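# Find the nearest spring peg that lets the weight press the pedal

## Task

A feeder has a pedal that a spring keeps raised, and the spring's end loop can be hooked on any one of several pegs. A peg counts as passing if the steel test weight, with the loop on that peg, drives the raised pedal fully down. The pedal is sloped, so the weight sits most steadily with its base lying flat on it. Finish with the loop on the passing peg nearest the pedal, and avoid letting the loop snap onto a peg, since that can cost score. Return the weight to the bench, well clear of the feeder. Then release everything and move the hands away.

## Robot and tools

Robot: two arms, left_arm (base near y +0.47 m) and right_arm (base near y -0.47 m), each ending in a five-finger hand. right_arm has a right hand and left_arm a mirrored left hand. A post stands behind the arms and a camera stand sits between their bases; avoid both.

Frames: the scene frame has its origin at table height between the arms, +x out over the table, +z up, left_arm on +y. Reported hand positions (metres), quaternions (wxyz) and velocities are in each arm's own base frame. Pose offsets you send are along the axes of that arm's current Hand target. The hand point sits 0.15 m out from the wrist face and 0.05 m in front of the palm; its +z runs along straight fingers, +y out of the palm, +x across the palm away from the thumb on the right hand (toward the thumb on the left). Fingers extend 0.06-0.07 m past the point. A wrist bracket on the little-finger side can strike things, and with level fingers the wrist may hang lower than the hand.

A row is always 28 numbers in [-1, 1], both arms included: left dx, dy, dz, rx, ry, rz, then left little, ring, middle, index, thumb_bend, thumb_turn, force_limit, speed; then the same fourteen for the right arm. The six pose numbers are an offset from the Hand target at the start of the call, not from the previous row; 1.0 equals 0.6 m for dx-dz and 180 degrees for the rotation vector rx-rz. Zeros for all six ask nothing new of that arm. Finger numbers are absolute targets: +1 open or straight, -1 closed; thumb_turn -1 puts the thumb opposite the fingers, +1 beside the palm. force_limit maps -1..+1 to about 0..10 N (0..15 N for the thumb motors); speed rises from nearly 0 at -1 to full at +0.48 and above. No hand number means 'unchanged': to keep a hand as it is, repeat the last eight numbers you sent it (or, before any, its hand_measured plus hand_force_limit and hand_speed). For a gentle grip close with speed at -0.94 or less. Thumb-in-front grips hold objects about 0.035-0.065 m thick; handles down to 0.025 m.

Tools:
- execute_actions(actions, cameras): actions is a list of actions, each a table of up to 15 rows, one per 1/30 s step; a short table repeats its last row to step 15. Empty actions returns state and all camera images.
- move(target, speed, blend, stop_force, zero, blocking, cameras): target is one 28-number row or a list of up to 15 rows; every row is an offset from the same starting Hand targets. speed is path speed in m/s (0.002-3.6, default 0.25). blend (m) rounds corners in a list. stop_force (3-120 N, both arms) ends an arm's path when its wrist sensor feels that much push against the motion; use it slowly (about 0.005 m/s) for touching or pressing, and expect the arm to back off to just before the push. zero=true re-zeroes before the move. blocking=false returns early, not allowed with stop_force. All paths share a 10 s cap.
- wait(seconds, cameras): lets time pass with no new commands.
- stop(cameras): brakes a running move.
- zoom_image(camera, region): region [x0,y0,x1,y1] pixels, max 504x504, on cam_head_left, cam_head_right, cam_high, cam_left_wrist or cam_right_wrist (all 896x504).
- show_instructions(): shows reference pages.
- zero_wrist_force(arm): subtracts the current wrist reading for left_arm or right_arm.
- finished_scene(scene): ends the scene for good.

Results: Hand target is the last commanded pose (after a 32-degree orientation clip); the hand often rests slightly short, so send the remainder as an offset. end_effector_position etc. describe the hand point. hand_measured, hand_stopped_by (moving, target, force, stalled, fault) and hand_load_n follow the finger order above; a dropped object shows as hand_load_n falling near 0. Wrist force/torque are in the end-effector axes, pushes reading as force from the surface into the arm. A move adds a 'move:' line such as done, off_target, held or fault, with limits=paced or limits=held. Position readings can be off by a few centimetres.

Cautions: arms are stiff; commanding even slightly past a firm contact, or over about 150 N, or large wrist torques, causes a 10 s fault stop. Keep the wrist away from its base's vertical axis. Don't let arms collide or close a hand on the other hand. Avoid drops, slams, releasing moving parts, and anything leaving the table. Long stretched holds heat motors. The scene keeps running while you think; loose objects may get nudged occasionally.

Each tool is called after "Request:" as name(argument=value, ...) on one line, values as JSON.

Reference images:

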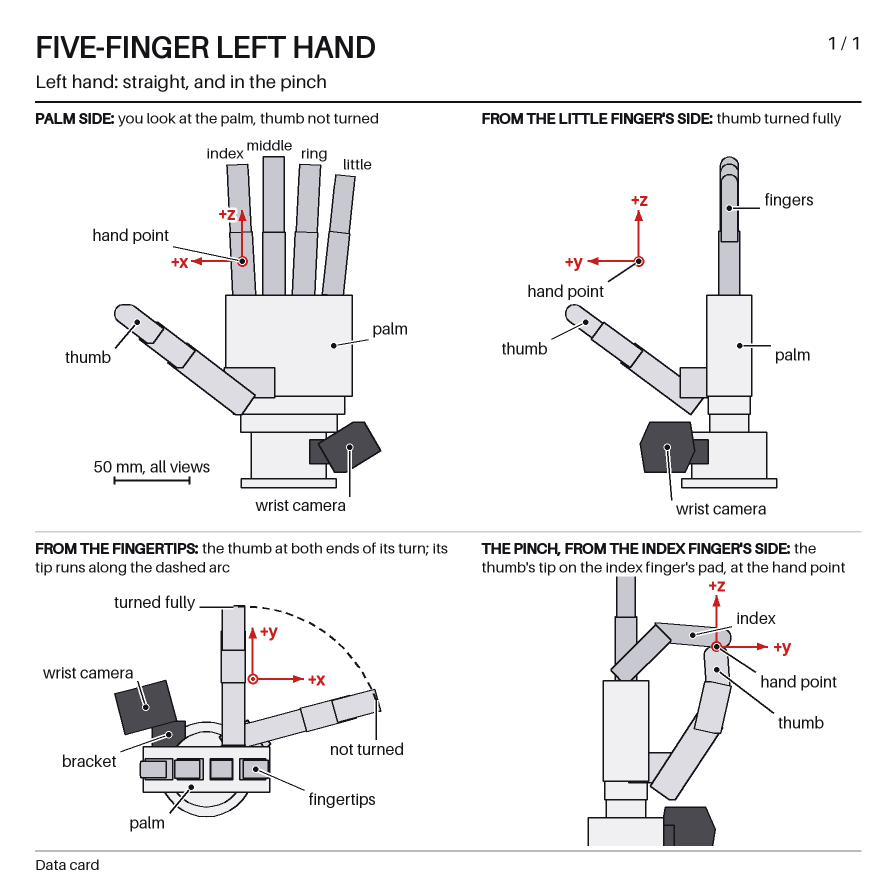

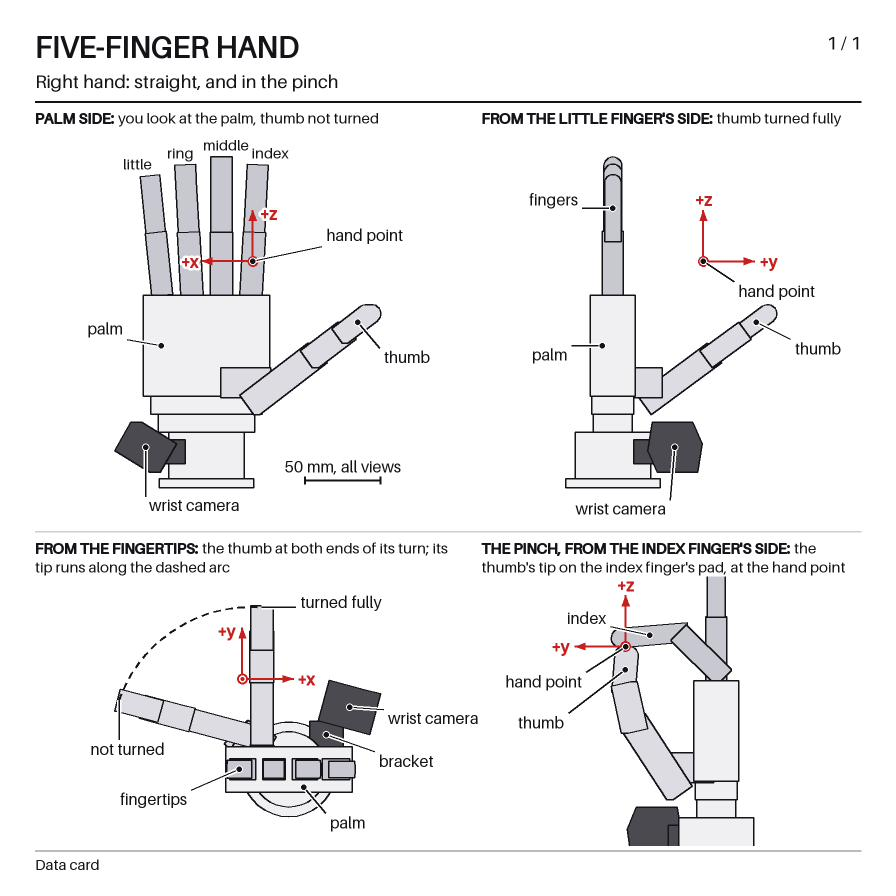

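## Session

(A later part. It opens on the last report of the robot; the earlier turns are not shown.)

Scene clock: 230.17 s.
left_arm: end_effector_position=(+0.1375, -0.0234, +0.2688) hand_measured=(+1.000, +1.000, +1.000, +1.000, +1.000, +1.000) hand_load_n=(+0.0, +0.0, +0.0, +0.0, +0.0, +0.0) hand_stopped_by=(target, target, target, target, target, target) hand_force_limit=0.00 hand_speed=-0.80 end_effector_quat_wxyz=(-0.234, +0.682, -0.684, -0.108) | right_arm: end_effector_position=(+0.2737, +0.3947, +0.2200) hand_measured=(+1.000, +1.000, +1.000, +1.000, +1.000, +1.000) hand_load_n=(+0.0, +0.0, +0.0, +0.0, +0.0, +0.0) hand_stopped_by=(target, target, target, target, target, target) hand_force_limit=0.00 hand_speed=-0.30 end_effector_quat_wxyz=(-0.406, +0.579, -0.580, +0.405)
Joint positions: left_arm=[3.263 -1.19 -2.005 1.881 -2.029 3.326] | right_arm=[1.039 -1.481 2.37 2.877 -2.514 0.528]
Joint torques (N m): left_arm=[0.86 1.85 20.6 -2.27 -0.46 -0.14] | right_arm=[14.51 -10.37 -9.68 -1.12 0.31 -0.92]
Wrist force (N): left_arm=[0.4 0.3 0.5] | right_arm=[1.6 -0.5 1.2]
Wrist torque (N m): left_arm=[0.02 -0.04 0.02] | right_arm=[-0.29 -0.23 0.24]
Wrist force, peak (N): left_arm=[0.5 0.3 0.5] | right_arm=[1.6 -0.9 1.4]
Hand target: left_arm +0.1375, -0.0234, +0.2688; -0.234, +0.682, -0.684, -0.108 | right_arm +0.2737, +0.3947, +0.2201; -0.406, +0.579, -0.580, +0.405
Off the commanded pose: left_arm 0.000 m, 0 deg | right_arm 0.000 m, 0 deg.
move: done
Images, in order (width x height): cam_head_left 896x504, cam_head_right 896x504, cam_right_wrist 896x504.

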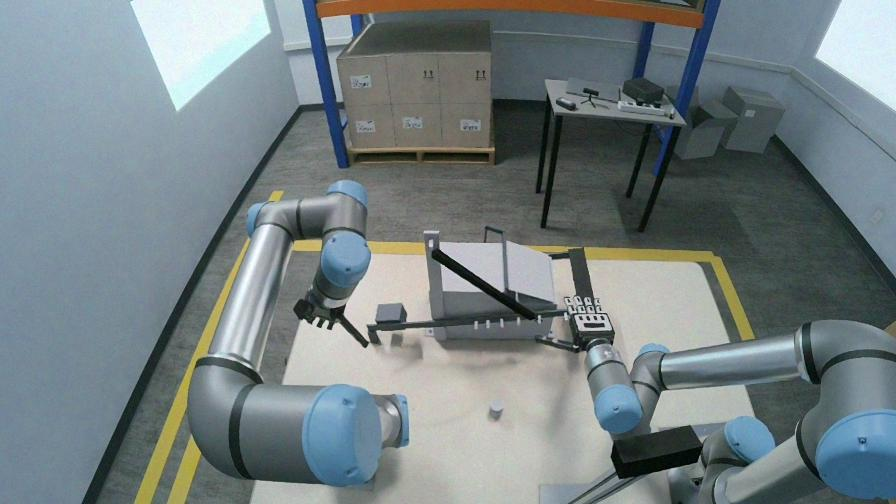

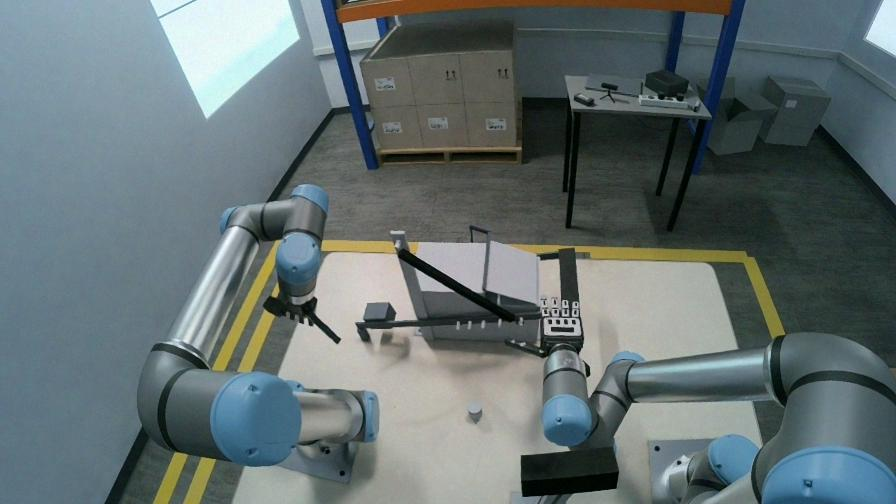

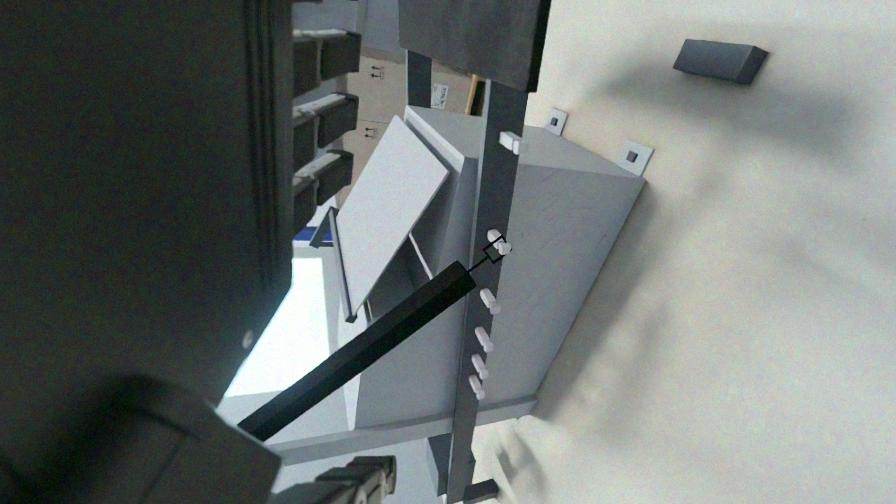

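Request:
move(target=[[0,0,0,0,0,0,1,1,1,1,1,1,0,-0.8,-0.05,0.0838,-0.2303,0,0,0,1,1,1,1,1,1,0,-0.3],[0,0,0,0,0,0,1,1,1,1,1,1,0,-0.8,-0.1867,0.1715,-0.1983,-0.0655,-0.2986,-0.1495,1,1,1,1,1,1,0,-0.3]], blend=0.03, cameras=["cam_right_wrist","cam_head_left","cam_head_right","cam_high"])

Scene clock: 295.53 s.
left_arm: end_effector_position=(+0.1375, -0.0234, +0.2688) hand_measured=(+1.000, +1.000, +1.000, +1.000, +1.000, +1.000) hand_load_n=(+0.0, +0.0, +0.0, +0.0, +0.0, +0.0) hand_stopped_by=(target, target, target, target, target, target) hand_force_limit=0.00 hand_speed=-0.80 end_effector_quat_wxyz=(-0.234, +0.682, -0.684, -0.108) | right_arm: end_effector_position=(+0.2095, +0.4074, +0.2199) hand_measured=(+1.000, +1.000, +1.000, +1.000, +1.000, +1.000) hand_load_n=(+0.0, +0.0, +0.0, +0.0, +0.0, +0.0) hand_stopped_by=(target, target, target, target, target, target) hand_force_limit=0.00 hand_speed=-0.30 end_effector_quat_wxyz=(-0.410, +0.581, -0.575, +0.405)
Joint positions: left_arm=[3.263 -1.19 -2.005 1.881 -2.029 3.326] | right_arm=[1.222 -1.52 2.376 3.078 -2.65 0.73]
Joint torques (N m): left_arm=[0.56 1.81 21.59 -2.31 -0.25 -0.08] | right_arm=[2.4 -18.39 -16.57 -1.69 -1.29 0.54]
Wrist force (N): left_arm=[0.0 0.2 0.2] | right_arm=[1.1 -0.5 1.9]
Wrist torque (N m): left_arm=[0.02 -0.01 0.00] | right_arm=[-0.32 -0.16 0.33]
Wrist force, peak (N): left_arm=[0.6 -0.1 0.7] | right_arm=[0.4 2.1 -4.9]
Hand target: left_arm +0.1375, -0.0234, +0.2688; -0.234, +0.682, -0.684, -0.108 | right_arm +0.2095, +0.4074, +0.2199; -0.410, +0.581, -0.575, +0.405 (not the last commanded pose)
Off the commanded pose: left_arm 0.000 m, 0 deg | right_arm 0.141 m, 61 deg.
FORCE FAULT: contact force on the right arm reached its limit, and that arm stopped. The contact can be on any part of that arm, not only on its tool. That arm's remaining commands of this call were not run. That arm is still stopped at the end of this call. That arm stays stopped for about 10 more seconds. Until then a move that you send moves the other arm only, and its call returns only when the move has ended. Once the stop has ended, the next robot result says so. If the stop ends while you think or write, that arm runs what you send next, counted from a new Hand target: where the arm stands when the stop ends. While its stop runs, that arm, its gripper or tool too, takes no new command. Until it ends, the stop uses up actions while you think or wait. An arm that is not stopped still takes commands.
move: fault (right_arm); path passed 0 of 2 targets
Images, in order (width x height): cam_head_left 896x504, cam_head_right 896x504, cam_high 896x504, cam_right_wrist 896x504.

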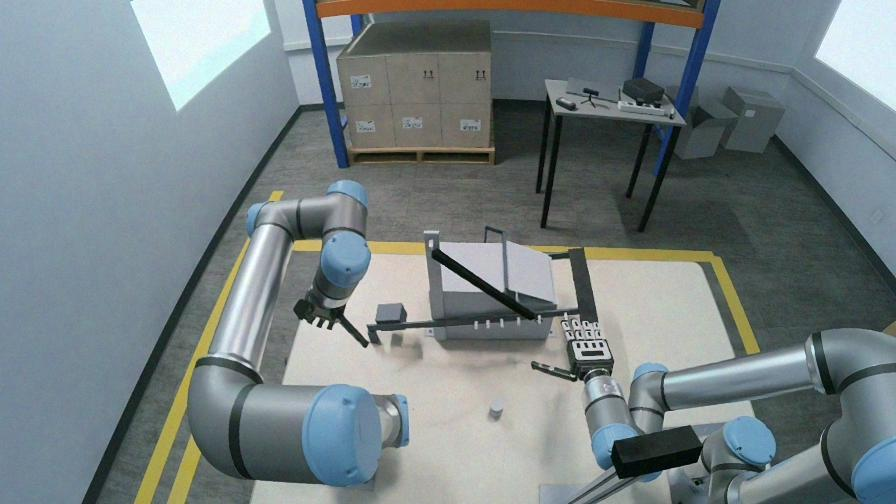

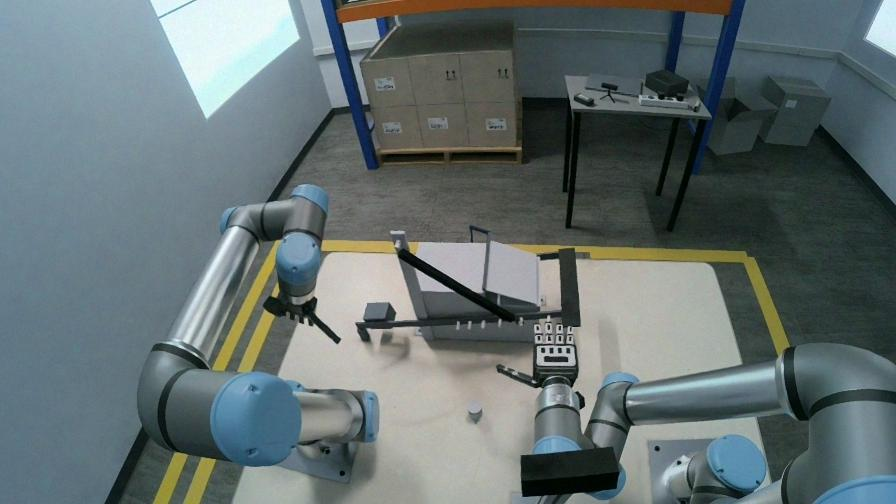

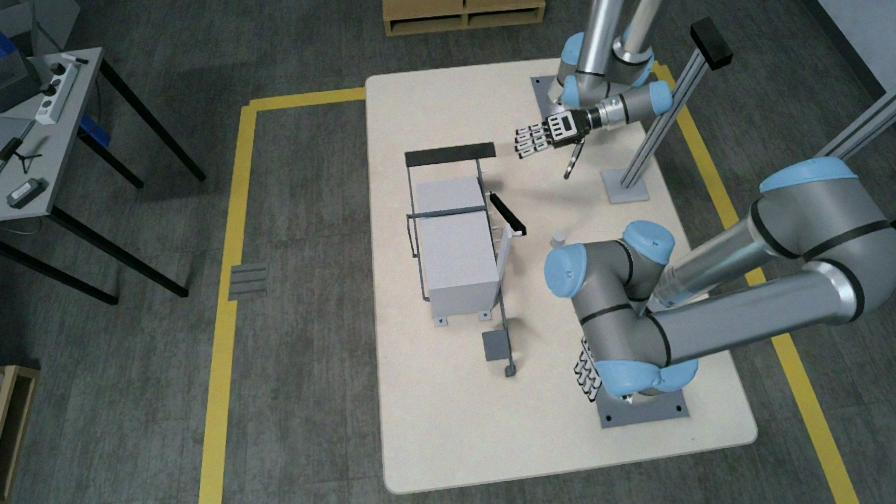

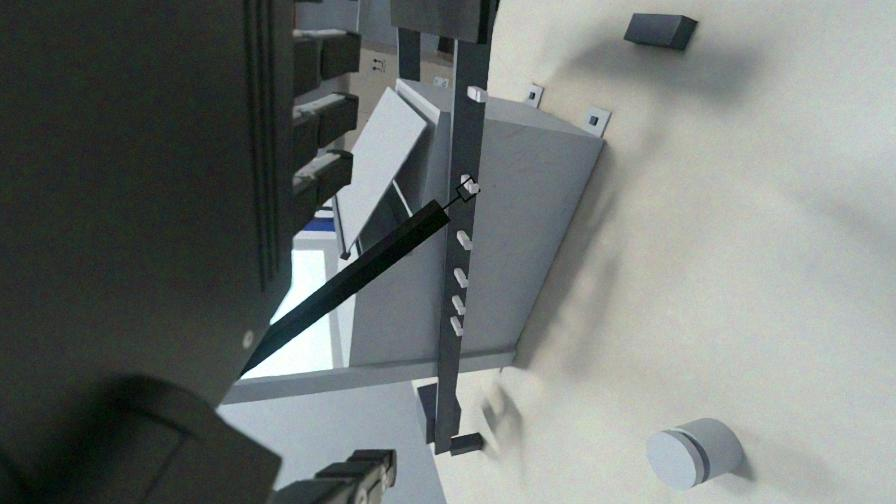

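Request:
zoom_image(camera="cam_right_wrist", region=[620, 400, 780, 504])

Request:
wait(seconds=6)

Scaled by 3.150.

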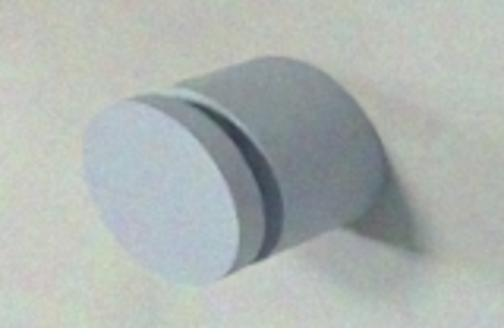

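Scene clock: 310.03 s.
left_arm: end_effector_position=(+0.1375, -0.0234, +0.2688) hand_measured=(+1.000, +1.000, +1.000, +1.000, +1.000, +1.000) hand_load_n=(+0.0, +0.0, +0.0, +0.5, +0.0, +0.0) hand_stopped_by=(target, target, target, target, target, target) hand_force_limit=0.00 hand_speed=-0.80 end_effector_quat_wxyz=(-0.234, +0.682, -0.684, -0.108) | right_arm: end_effector_position=(+0.2095, +0.4074, +0.2199) hand_measured=(+1.000, +1.000, +1.000, +1.000, +1.000, +1.000) hand_load_n=(+0.0, +0.0, +0.0, +0.0, +0.0, +0.0) hand_stopped_by=(target, target, target, target, target, target) hand_force_limit=0.00 hand_speed=-0.30 end_effector_quat_wxyz=(-0.410, +0.581, -0.575, +0.405)
Joint positions: left_arm=[3.263 -1.19 -2.005 1.881 -2.029 3.326] | right_arm=[1.222 -1.52 2.376 3.078 -2.65 0.73]
Joint torques (N m): left_arm=[1.64 2.59 21.95 -2.32 -0.55 -0.17] | right_arm=[0.52 -18.44 -14.87 -1.53 -0.95 0.8]
Wrist force (N): left_arm=[0.3 0.4 0.6] | right_arm=[1.2 -0.5 2.0]
Wrist torque (N m): left_arm=[0.02 -0.03 0.01] | right_arm=[-0.32 -0.18 0.34]
Wrist force, peak (N): left_arm=[0.7 0.1 0.7] | right_arm=[1.2 -0.4 2.1]
Hand target: left_arm +0.1375, -0.0234, +0.2688; -0.234, +0.682, -0.684, -0.108 | right_arm +0.2095, +0.4074, +0.2199; -0.410, +0.581, -0.575, +0.405 (not the last commanded pose)
Off the commanded pose: left_arm 0.000 m, 0 deg | right_arm 0.141 m, 61 deg.
FORCE FAULT, CONTINUED: the right arm's stop, for the force fault that an earlier result reported, is over. The rest of the stop counts as 19 of the actions that you can send in this scene. That arm's target is now where it stood when the stop ended, not its last command. That arm accepts commands again.
wait: 6.00 s; at rest from the start

Request:
move(target=[[0,0,0,0,0,0,1,1,1,1,1,1,0,-0.8,0.08,-0.1652,0.0658,0,0,0,1,1,1,1,1,1,0,-0.3],[0,0,0,0,0,0,1,1,1,1,1,1,0,-0.8,0.08,-0.1652,0.0658,-0.0587,-0.4458,-0.2207,1,1,1,1,1,1,0,-0.3],[0,0,0,0,0,0,1,1,1,1,1,1,0,-0.8,-0.1633,0.1382,-0.0912,-0.0587,-0.4458,-0.2207,1,1,1,1,1,1,0,-0.3]], blend=0.02, cameras=["cam_right_wrist","cam_head_left","cam_high"])

Scene clock: 329.23 s.
left_arm: end_effector_position=(+0.1375, -0.0234, +0.2688) hand_measured=(+1.000, +1.000, +1.000, +1.000, +1.000, +1.000) hand_load_n=(+0.0, +0.0, +0.0, +0.0, +0.0, +0.0) hand_stopped_by=(target, target, target, target, target, target) hand_force_limit=0.00 hand_speed=-0.80 end_effector_quat_wxyz=(-0.234, +0.682, -0.684, -0.108) | right_arm: end_effector_position=(+0.1292, +0.5045, +0.1604) hand_measured=(+1.000, +1.000, +1.000, +1.000, +1.000, +1.000) hand_load_n=(+0.0, +0.0, +0.0, +0.0, +0.0, +0.0) hand_stopped_by=(target, target, target, target, target, target) hand_force_limit=0.00 hand_speed=-0.30 end_effector_quat_wxyz=(-0.477, +0.879, +0.000, +0.000) end_effector_velocity=(+0.000, +0.001, +0.000) end_effector_angular_velocity=(+0.001, -0.001, -0.002)
Joint positions: left_arm=[3.263 -1.19 -2.005 1.881 -2.029 3.326] | right_arm=[0.742 -1.497 2.413 2.99 -0.905 -0.535]
Joint velocities: left_arm=[within noise] | right_arm=[0.001 0.003 0 -0.006 -0.002 0.003]
Joint torques (N m): left_arm=[0.86 1.52 20.34 -2.41 -0.42 -0.48] | right_arm=[14.28 -8.52 -7.42 -3.79 -0.63 1.71]
Wrist force (N): left_arm=[0.3 0.1 0.4] | right_arm=[1.0 -0.6 1.8]
Wrist torque (N m): left_arm=[-0.01 -0.03 0.01] | right_arm=[-0.29 -0.13 0.35]
Wrist force, peak (N): left_arm=[0.4 0.5 0.6] | right_arm=[3.3 -1.5 0.8]
Hand target: left_arm +0.1375, -0.0234, +0.2688; -0.234, +0.682, -0.684, -0.108 | right_arm +0.1291, +0.5046, +0.1603; -0.477, +0.879, +0.000, +0.000
Off the commanded pose: left_arm 0.000 m, 0 deg | right_arm 0.000 m, 0 deg.
move: done
Images, in order (width x height): cam_head_left 896x504, cam_high 896x504, cam_right_wrist 896x504.

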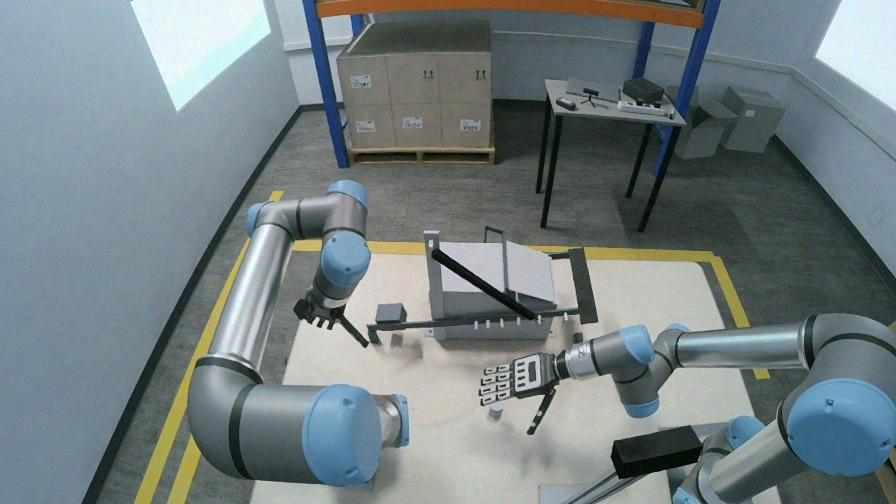

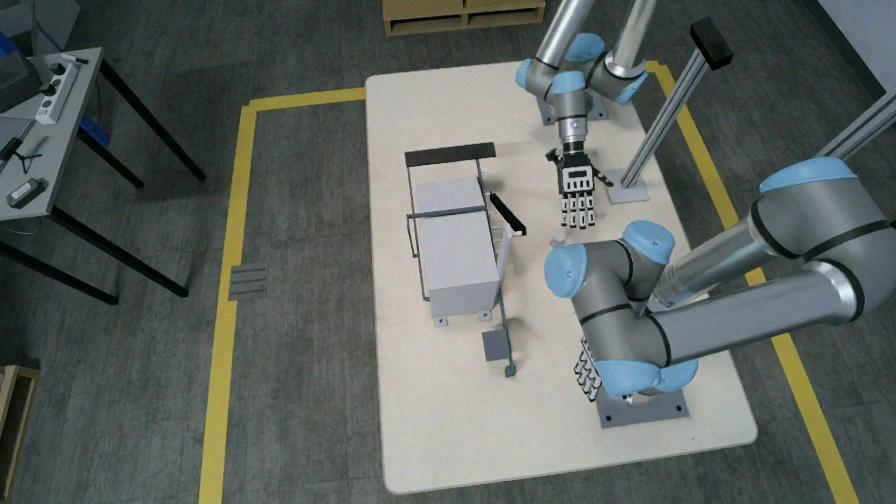

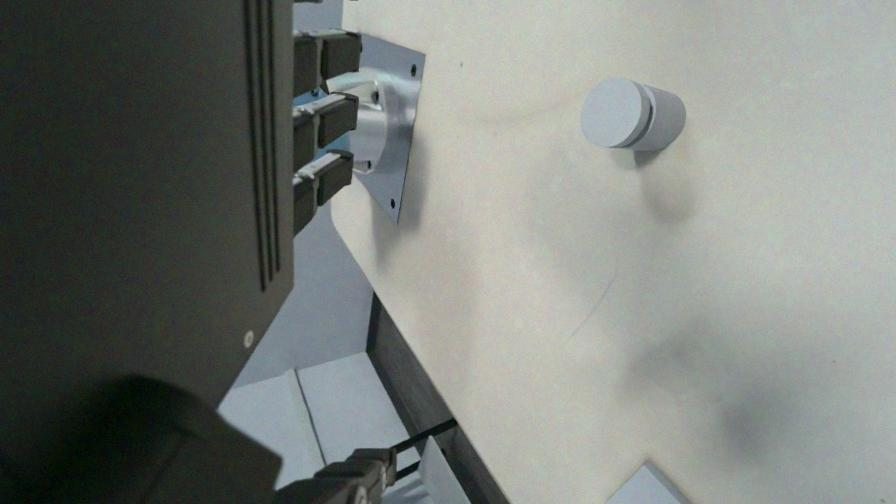

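Request:
move(target=[0,0,0,0,0,0,1,1,1,1,1,1,0,-0.8,0.1,-0.0182,0.028,0,0,0,1,1,1,1,1,1,0,-0.3], cameras=["cam_right_wrist"])

Request:
zoom_image(camera="cam_right_wrist", region=[440, 140, 680, 340])

Scene clock: 345.63 s.
left_arm: end_effector_position=(+0.1375, -0.0234, +0.2688) hand_measured=(+1.000, +1.000, +1.000, +1.000, +1.000, +1.000) hand_load_n=(+0.0, +0.0, +0.0, +0.0, +0.0, +0.0) hand_stopped_by=(target, target, target, target, target, target) hand_force_limit=0.00 hand_speed=-0.80 end_effector_quat_wxyz=(-0.234, +0.682, -0.684, -0.108) | right_arm: end_effector_position=(+0.1890, +0.5245, +0.1603) hand_measured=(+1.000, +1.000, +1.000, +1.000, +1.000, +1.000) hand_load_n=(+0.0, +0.0, +0.0, +0.0, +0.0, +0.0) hand_stopped_by=(target, target, target, target, target, target) hand_force_limit=0.00 hand_speed=-0.30 end_effector_quat_wxyz=(-0.477, +0.879, +0.000, +0.000)
Joint positions: left_arm=[3.263 -1.19 -2.005 1.881 -2.029 3.326] | right_arm=[0.677 -1.407 2.294 3.058 -0.859 -0.595]
Joint torques (N m): left_arm=[0.85 1.59 21.71 -2.52 -0.61 -0.35] | right_arm=[1.62 -15.12 -20.54 -1.11 1.51 0.17]
Wrist force (N): left_arm=[0.2 0.1 0.3] | right_arm=[1.0 -0.6 2.6]
Wrist torque (N m): left_arm=[-0.01 -0.02 0.01] | right_arm=[-0.37 -0.20 0.24]
Wrist force, peak (N): left_arm=[0.4 0.0 0.8] | right_arm=[3.2 -1.1 3.3]
Hand target: left_arm +0.1375, -0.0234, +0.2688; -0.234, +0.682, -0.684, -0.108 | right_arm +0.1891, +0.5245, +0.1603; -0.477, +0.879, +0.000, +0.000
Off the commanded pose: left_arm 0.000 m, 0 deg | right_arm 0.000 m, 0 deg.
move: done

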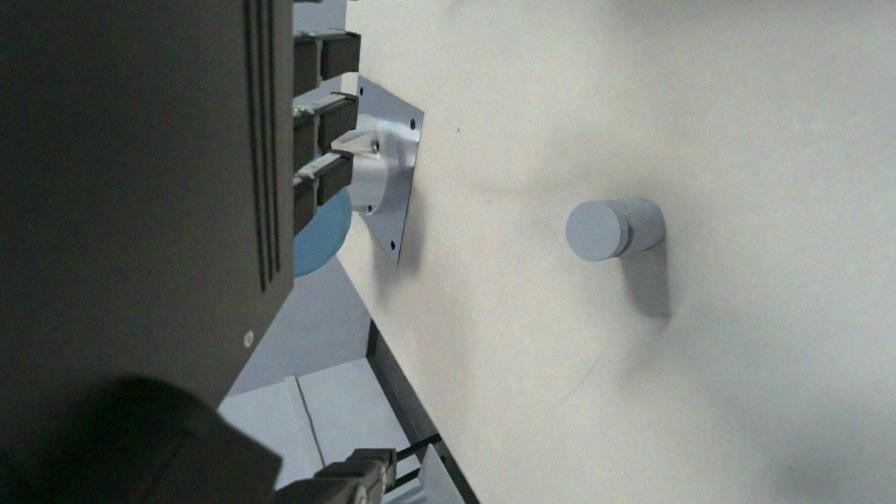

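Scaled by 2.100.

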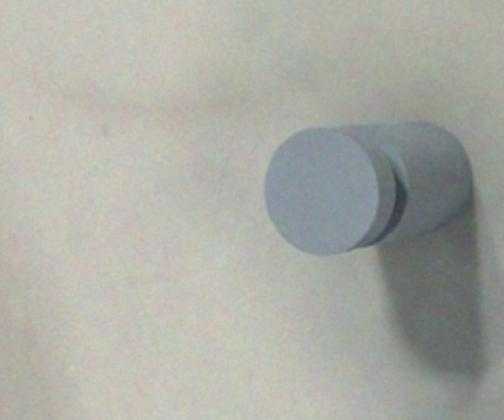

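Request:
move(target=[0,0,0,0,0,0,1,1,1,1,1,1,0,-0.8,-0.005,0.1047,0.0531,0,0,0,0.6,0.6,0.6,0.6,0.7,-1,0,-0.3], cameras=["cam_right_wrist","cam_head_left"])

Request:
zoom_image(camera="cam_right_wrist", region=[300, 100, 700, 400])

Scene clock: 364.70 s.
left_arm: end_effector_position=(+0.1375, -0.0234, +0.2688) hand_measured=(+1.000, +1.000, +1.000, +1.000, +1.000, +1.000) hand_load_n=(+0.0, +0.0, +0.0, +0.0, +0.5, +0.0) hand_stopped_by=(target, target, target, target, target, target) hand_force_limit=0.00 hand_speed=-0.80 end_effector_quat_wxyz=(-0.234, +0.682, -0.684, -0.108) | right_arm: end_effector_position=(+0.1861, +0.5170, +0.0902) hand_measured=(+0.600, +0.600, +0.600, +0.600, +0.700, -1.000) hand_load_n=(+0.0, +0.0, +0.0, +0.0, +0.0, +0.0) hand_stopped_by=(target, target, target, target, target, target) hand_force_limit=0.00 hand_speed=-0.30 end_effector_quat_wxyz=(-0.477, +0.879, +0.000, +0.000)
Joint positions: left_arm=[3.263 -1.19 -2.005 1.881 -2.029 3.326] | right_arm=[0.666 -1.231 2.363 2.82 -0.851 -0.605]
Joint torques (N m): left_arm=[1.94 2.82 21.19 -2.52 -0.28 -0.55] | right_arm=[15.54 -16.83 -3.21 -2.42 -0.31 -1.52]
Wrist force (N): left_arm=[0.4 0.0 0.2] | right_arm=[1.1 -0.9 2.6]
Wrist torque (N m): left_arm=[-0.01 -0.06 0.03] | right_arm=[-0.38 -0.27 0.25]
Wrist force, peak (N): left_arm=[0.4 0.4 0.7] | right_arm=[0.9 1.6 3.5]
Hand target: left_arm +0.1375, -0.0234, +0.2688; -0.234, +0.682, -0.684, -0.108 | right_arm +0.1861, +0.5170, +0.0902; -0.477, +0.879, +0.000, +0.000
Off the commanded pose: left_arm 0.000 m, 0 deg | right_arm 0.000 m, 0 deg.
move: done
Images, in order (width x height): cam_head_left 896x504, cam_right_wrist 896x504.

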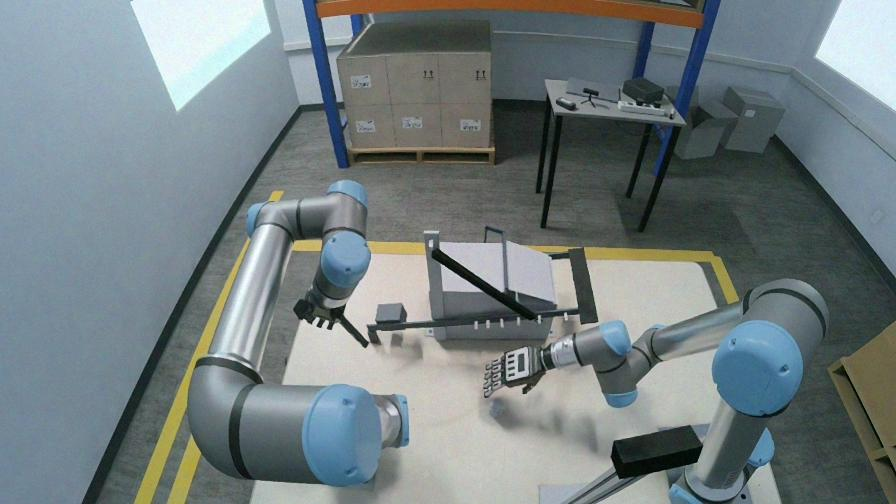

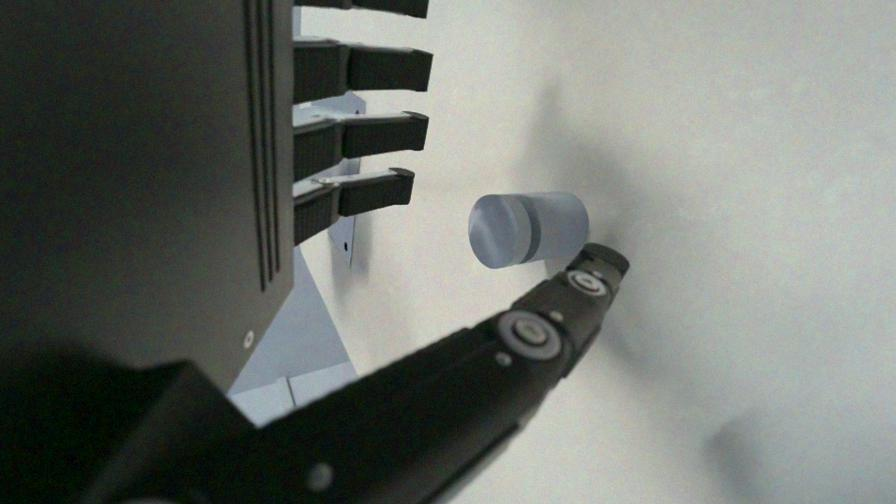

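Scaled by 1.260.

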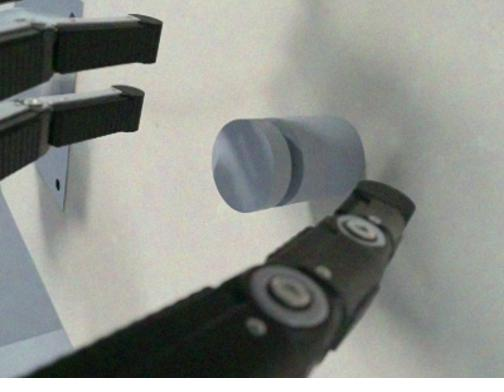

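Request:
move(target=[0,0,0,0,0,0,1,1,1,1,1,1,0,-0.8,0,0,0,0,0,0,0.4,0.4,0.4,0.4,0,-1,0,-0.3], cameras=["cam_right_wrist"])

Request:
move(target=[0,0,0,0,0,0,1,1,1,1,1,1,0,-0.8,0,0,0,0,0,0,0.2,0.2,0.2,0.2,0.4,-1,0,-0.3], cameras=["cam_right_wrist"])

Scene clock: 385.47 s.
left_arm: end_effector_position=(+0.1375, -0.0234, +0.2688) hand_measured=(+1.000, +1.000, +1.000, +1.000, +1.000, +1.000) hand_load_n=(+0.0, +0.0, +0.0, +0.0, +0.0, +0.0) hand_stopped_by=(target, target, target, target, target, target) hand_force_limit=0.00 hand_speed=-0.80 end_effector_quat_wxyz=(-0.234, +0.682, -0.684, -0.108) | right_arm: end_effector_position=(+0.1861, +0.5170, +0.0902) hand_measured=(+0.400, +0.400, +0.400, +0.400, +0.000, -1.000) hand_load_n=(+0.0, +0.0, +0.0, +0.0, +0.0, +0.0) hand_stopped_by=(target, target, target, target, target, target) hand_force_limit=0.00 hand_speed=-0.30 end_effector_quat_wxyz=(-0.477, +0.879, +0.000, +0.000)
Joint positions: left_arm=[3.263 -1.19 -2.005 1.881 -2.029 3.326] | right_arm=[0.666 -1.231 2.363 2.82 -0.851 -0.605]
Joint torques (N m): left_arm=[1.34 1.93 20.73 -2.64 -0.29 -0.54] | right_arm=[14.14 -17.2 -3.5 -1.55 0.02 -1.4]
Wrist force (N): left_arm=[0.4 0.3 0.3] | right_arm=[1.1 -0.8 2.7]
Wrist torque (N m): left_arm=[0.02 -0.05 0.02] | right_arm=[-0.36 -0.26 0.25]
Wrist force, peak (N): left_arm=[0.7 0.6 0.1] | right_arm=[1.1 -1.0 2.9]
Hand target: left_arm +0.1375, -0.0234, +0.2688; -0.234, +0.682, -0.684, -0.108 | right_arm +0.1861, +0.5170, +0.0902; -0.477, +0.879, +0.000, +0.000
Off the commanded pose: left_arm 0.000 m, 0 deg | right_arm 0.000 m, 0 deg.
move: done

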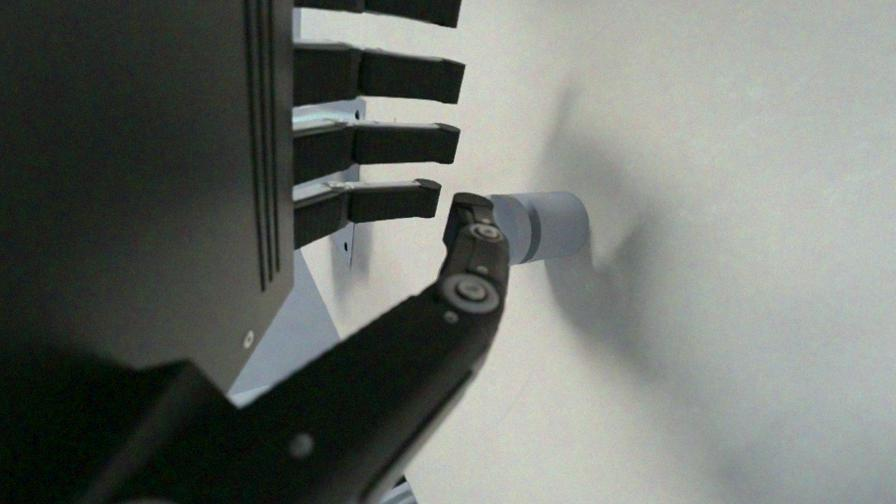

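Scene clock: 386.13 s.
left_arm: end_effector_position=(+0.1375, -0.0234, +0.2688) hand_measured=(+1.000, +1.000, +1.000, +1.000, +1.000, +1.000) hand_load_n=(+0.0, +0.0, +0.0, +0.0, +0.0, +0.0) hand_stopped_by=(target, target, target, target, target, target) hand_force_limit=0.00 hand_speed=-0.80 end_effector_quat_wxyz=(-0.234, +0.682, -0.684, -0.108) | right_arm: end_effector_position=(+0.1861, +0.5170, +0.0902) hand_measured=(+0.200, +0.200, +0.200, +0.200, +0.400, -1.000) hand_load_n=(+0.0, +0.0, +0.0, +0.0, +0.0, +0.0) hand_stopped_by=(target, target, target, target, target, target) hand_force_limit=0.00 hand_speed=-0.30 end_effector_quat_wxyz=(-0.477, +0.879, +0.000, +0.000)
Joint positions: left_arm=[3.263 -1.19 -2.005 1.881 -2.029 3.326] | right_arm=[0.666 -1.231 2.363 2.82 -0.851 -0.605]
Joint torques (N m): left_arm=[2.79 1.86 21.55 -2.69 -0.4 -0.2] | right_arm=[13.76 -17.32 -3.26 -1.41 0.13 -1.38]
Wrist force (N): left_arm=[0.4 -0.1 0.5] | right_arm=[1.1 -0.8 2.8]
Wrist torque (N m): left_arm=[-0.04 -0.05 0.03] | right_arm=[-0.36 -0.27 0.25]
Wrist force, peak (N): left_arm=[0.5 0.1 0.7] | right_arm=[1.1 -1.0 3.0]
Hand target: left_arm +0.1375, -0.0234, +0.2688; -0.234, +0.682, -0.684, -0.108 | right_arm +0.1861, +0.5170, +0.0902; -0.477, +0.879, +0.000, +0.000
Off the commanded pose: left_arm 0.000 m, 0 deg | right_arm 0.000 m, 0 deg.
move: done

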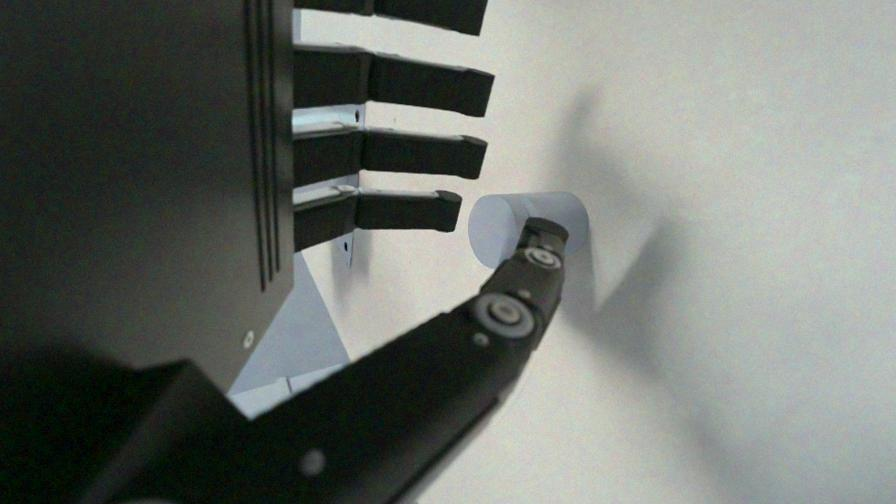

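Request:
move(target=[0,0,0,0,0,0,1,1,1,1,1,1,0,-0.8,0,0,0,0,0,0,0.55,0.55,0.55,0.55,0.4,-1,0,-0.3])

Request:
move(target=[0,0,0,0,0,0,1,1,1,1,1,1,0,-0.8,-0.01,0.0588,0.0382,0,0,0,0.55,0.55,0.55,0.55,0.4,-1,0,-0.3], cameras=["cam_right_wrist"], speed=0.06, stop_force=5)

Request:
zoom_image(camera="cam_right_wrist", region=[340, 80, 700, 330])

Scene clock: 401.57 s.
left_arm: end_effector_position=(+0.1375, -0.0234, +0.2688) hand_measured=(+1.000, +1.000, +1.000, +1.000, +1.000, +1.000) hand_load_n=(+0.0, +0.0, +0.0, +0.0, +0.0, +0.0) hand_stopped_by=(target, target, target, target, target, target) hand_force_limit=0.00 hand_speed=-0.80 end_effector_quat_wxyz=(-0.234, +0.682, -0.684, -0.108) | right_arm: end_effector_position=(+0.1861, +0.5170, +0.0902) hand_measured=(+0.550, +0.550, +0.550, +0.550, +0.400, -1.000) hand_load_n=(+0.0, +0.0, +0.0, +0.0, +0.0, +0.0) hand_stopped_by=(target, target, target, target, target, target) hand_force_limit=0.00 hand_speed=-0.30 end_effector_quat_wxyz=(-0.477, +0.879, +0.000, +0.000)
Joint positions: left_arm=[3.263 -1.19 -2.005 1.881 -2.029 3.326] | right_arm=[0.666 -1.231 2.363 2.82 -0.851 -0.605]
Joint torques (N m): left_arm=[1.1 1.19 22.44 -2.69 -0.54 -0.29] | right_arm=[13.58 -18.46 -5.95 -1.41 0.58 -1.44]
Wrist force (N): left_arm=[0.6 0.1 0.4] | right_arm=[1.2 -0.7 2.8]
Wrist torque (N m): left_arm=[-0.01 -0.07 0.03] | right_arm=[-0.36 -0.28 0.25]
Wrist force, peak (N): left_arm=[0.8 0.3 0.6] | right_arm=[1.2 -0.8 2.9]
Hand target: left_arm +0.1375, -0.0234, +0.2688; -0.234, +0.682, -0.684, -0.108 | right_arm +0.1861, +0.5170, +0.0902; -0.477, +0.879, +0.000, +0.000
Off the commanded pose: left_arm 0.000 m, 0 deg | right_arm 0.000 m, 0 deg.
move: done

Scene clock: 403.60 s.
left_arm: end_effector_position=(+0.1375, -0.0234, +0.2688) hand_measured=(+1.000, +1.000, +1.000, +1.000, +1.000, +1.000) hand_load_n=(+0.5, +0.0, +0.0, +0.0, +0.0, +0.0) hand_stopped_by=(target, target, target, target, target, target) hand_force_limit=0.00 hand_speed=-0.80 end_effector_quat_wxyz=(-0.234, +0.682, -0.684, -0.108) | right_arm: end_effector_position=(+0.1801, +0.5171, +0.0482) hand_measured=(+0.550, +0.550, +0.550, +0.550, +0.400, -1.000) hand_load_n=(+0.0, +0.0, +0.0, +0.0, +0.0, +0.0) hand_stopped_by=(target, target, target, target, target, target) hand_force_limit=0.00 hand_speed=-0.30 end_effector_quat_wxyz=(-0.477, +0.879, +0.000, +0.000)
Joint positions: left_arm=[3.263 -1.19 -2.005 1.881 -2.029 3.326] | right_arm=[0.676 -1.101 2.38 2.666 -0.858 -0.596]
Joint torques (N m): left_arm=[0.8 0.96 22.14 -2.9 -0.29 -0.44] | right_arm=[-13.16 -24.78 -15.28 -3.57 2.24 -1.2]
Wrist force (N): left_arm=[0.2 0.2 0.3] | right_arm=[1.2 -0.6 2.6]
Wrist torque (N m): left_arm=[0.01 -0.02 0.01] | right_arm=[-0.31 -0.25 0.24]
Wrist force, peak (N): left_arm=[0.7 0.3 0.4] | right_arm=[1.3 -1.1 2.8]
Hand target: left_arm +0.1375, -0.0234, +0.2688; -0.234, +0.682, -0.684, -0.108 | right_arm +0.1801, +0.5170, +0.0482; -0.477, +0.879, +0.000, +0.000
Off the commanded pose: left_arm 0.000 m, 0 deg | right_arm 0.000 m, 0 deg.
move: done

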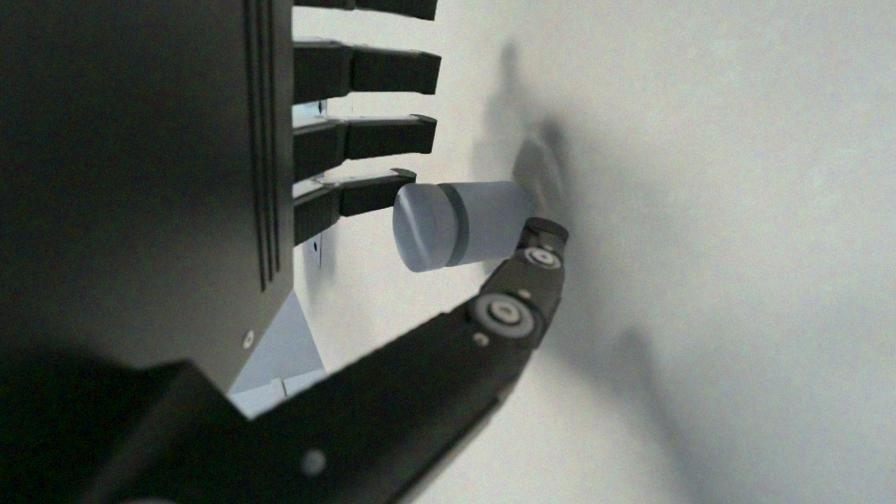

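Scaled by 1.400.

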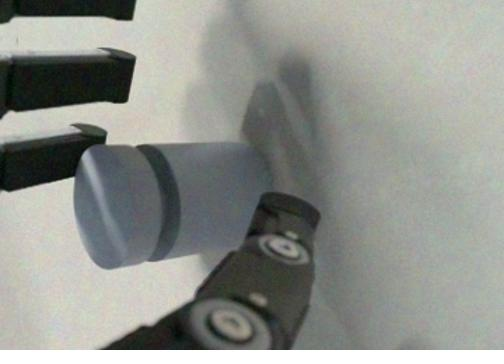

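Request:
move(target=[0,0,0,0,0,0,1,1,1,1,1,1,0,-0.8,0,0,0,0,0,0,0.55,0.55,-0.1,-0.1,0.15,-1,-0.5,-0.9], cameras=["cam_right_wrist"])

Request:
wait(seconds=1.5, cameras=["cam_right_wrist"])

Scene clock: 414.20 s.
left_arm: end_effector_position=(+0.1375, -0.0234, +0.2688) hand_measured=(+1.000, +1.000, +1.000, +1.000, +1.000, +1.000) hand_load_n=(+0.0, +0.0, +0.0, +0.0, +0.0, +0.0) hand_stopped_by=(target, target, target, target, target, target) hand_force_limit=0.00 hand_speed=-0.80 end_effector_quat_wxyz=(-0.234, +0.682, -0.684, -0.108) | right_arm: end_effector_position=(+0.1801, +0.5171, +0.0482) hand_measured=(+0.550, +0.550, -0.100, -0.100, +0.150, -1.000) hand_load_n=(+0.0, +0.0, +0.5, +0.5, +0.0, +0.0) hand_stopped_by=(target, target, target, target, target, target) hand_force_limit=-0.50 hand_speed=-0.90 end_effector_quat_wxyz=(-0.477, +0.879, +0.000, +0.000)
Joint positions: left_arm=[3.263 -1.19 -2.005 1.881 -2.029 3.326] | right_arm=[0.676 -1.101 2.38 2.666 -0.858 -0.596]
Joint torques (N m): left_arm=[0.48 2.75 21.34 -2.74 -0.46 -0.54] | right_arm=[-12.09 -20.86 -9.3 -1.42 1.24 -1.33]
Wrist force (N): left_arm=[0.4 -0.1 0.5] | right_arm=[1.3 -0.3 2.9]
Wrist torque (N m): left_arm=[-0.03 -0.05 0.02] | right_arm=[-0.27 -0.26 0.25]
Wrist force, peak (N): left_arm=[0.9 0.4 0.5] | right_arm=[1.2 -2.1 3.2]
Hand target: left_arm +0.1375, -0.0234, +0.2688; -0.234, +0.682, -0.684, -0.108 | right_arm +0.1801, +0.5170, +0.0482; -0.477, +0.879, +0.000, +0.000
Off the commanded pose: left_arm 0.000 m, 0 deg | right_arm 0.000 m, 0 deg.
move: done

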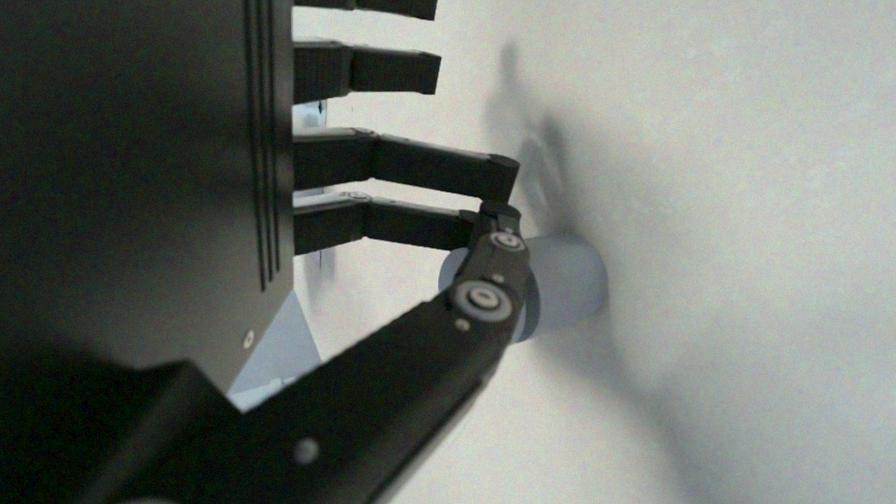

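Scene clock: 415.70 s.
left_arm: end_effector_position=(+0.1375, -0.0234, +0.2688) hand_measured=(+1.000, +1.000, +1.000, +1.000, +1.000, +1.000) hand_load_n=(+0.0, +0.0, +0.0, +0.0, +0.0, +0.0) hand_stopped_by=(target, target, target, target, target, target) hand_force_limit=0.00 hand_speed=-0.80 end_effector_quat_wxyz=(-0.234, +0.682, -0.684, -0.108) | right_arm: end_effector_position=(+0.1801, +0.5171, +0.0482) hand_measured=(+0.550, +0.550, -0.100, -0.100, +0.150, -1.000) hand_load_n=(+0.0, +0.0, +0.0, +0.5, +0.0, +0.0) hand_stopped_by=(target, target, target, target, target, target) hand_force_limit=-0.50 hand_speed=-0.90 end_effector_quat_wxyz=(-0.477, +0.879, +0.000, +0.000)
Joint positions: left_arm=[3.263 -1.19 -2.005 1.881 -2.029 3.326] | right_arm=[0.676 -1.101 2.38 2.666 -0.858 -0.596]
Joint torques (N m): left_arm=[1.59 2.66 21.77 -2.84 -0.58 -0.43] | right_arm=[-11.16 -21.1 -5.68 -1.2 0.51 -1.22]
Wrist force (N): left_arm=[0.3 0.1 0.5] | right_arm=[1.3 -0.5 2.9]
Wrist torque (N m): left_arm=[-0.02 -0.03 0.02] | right_arm=[-0.29 -0.27 0.25]
Wrist force, peak (N): left_arm=[0.8 0.5 0.2] | right_arm=[1.3 -0.5 3.2]
Hand target: left_arm +0.1375, -0.0234, +0.2688; -0.234, +0.682, -0.684, -0.108 | right_arm +0.1801, +0.5170, +0.0482; -0.477, +0.879, +0.000, +0.000
Off the commanded pose: left_arm 0.000 m, 0 deg | right_arm 0.000 m, 0 deg.
wait: 1.50 s; at rest by 0.17 s

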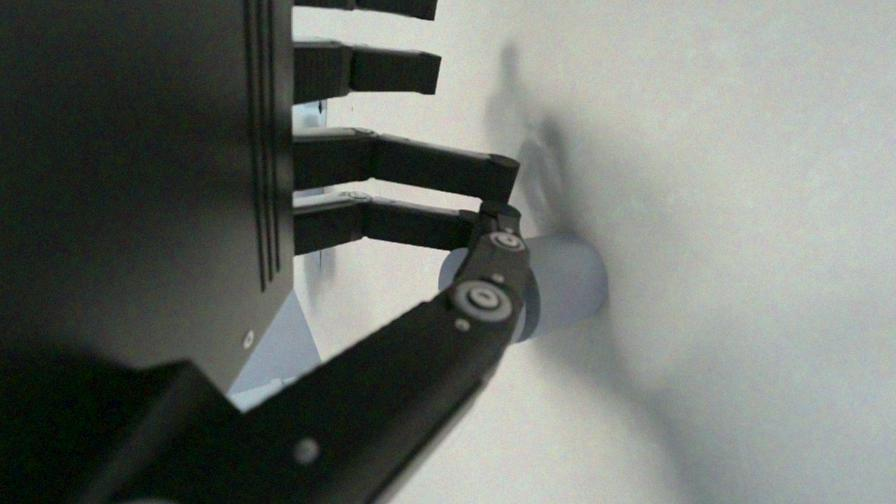

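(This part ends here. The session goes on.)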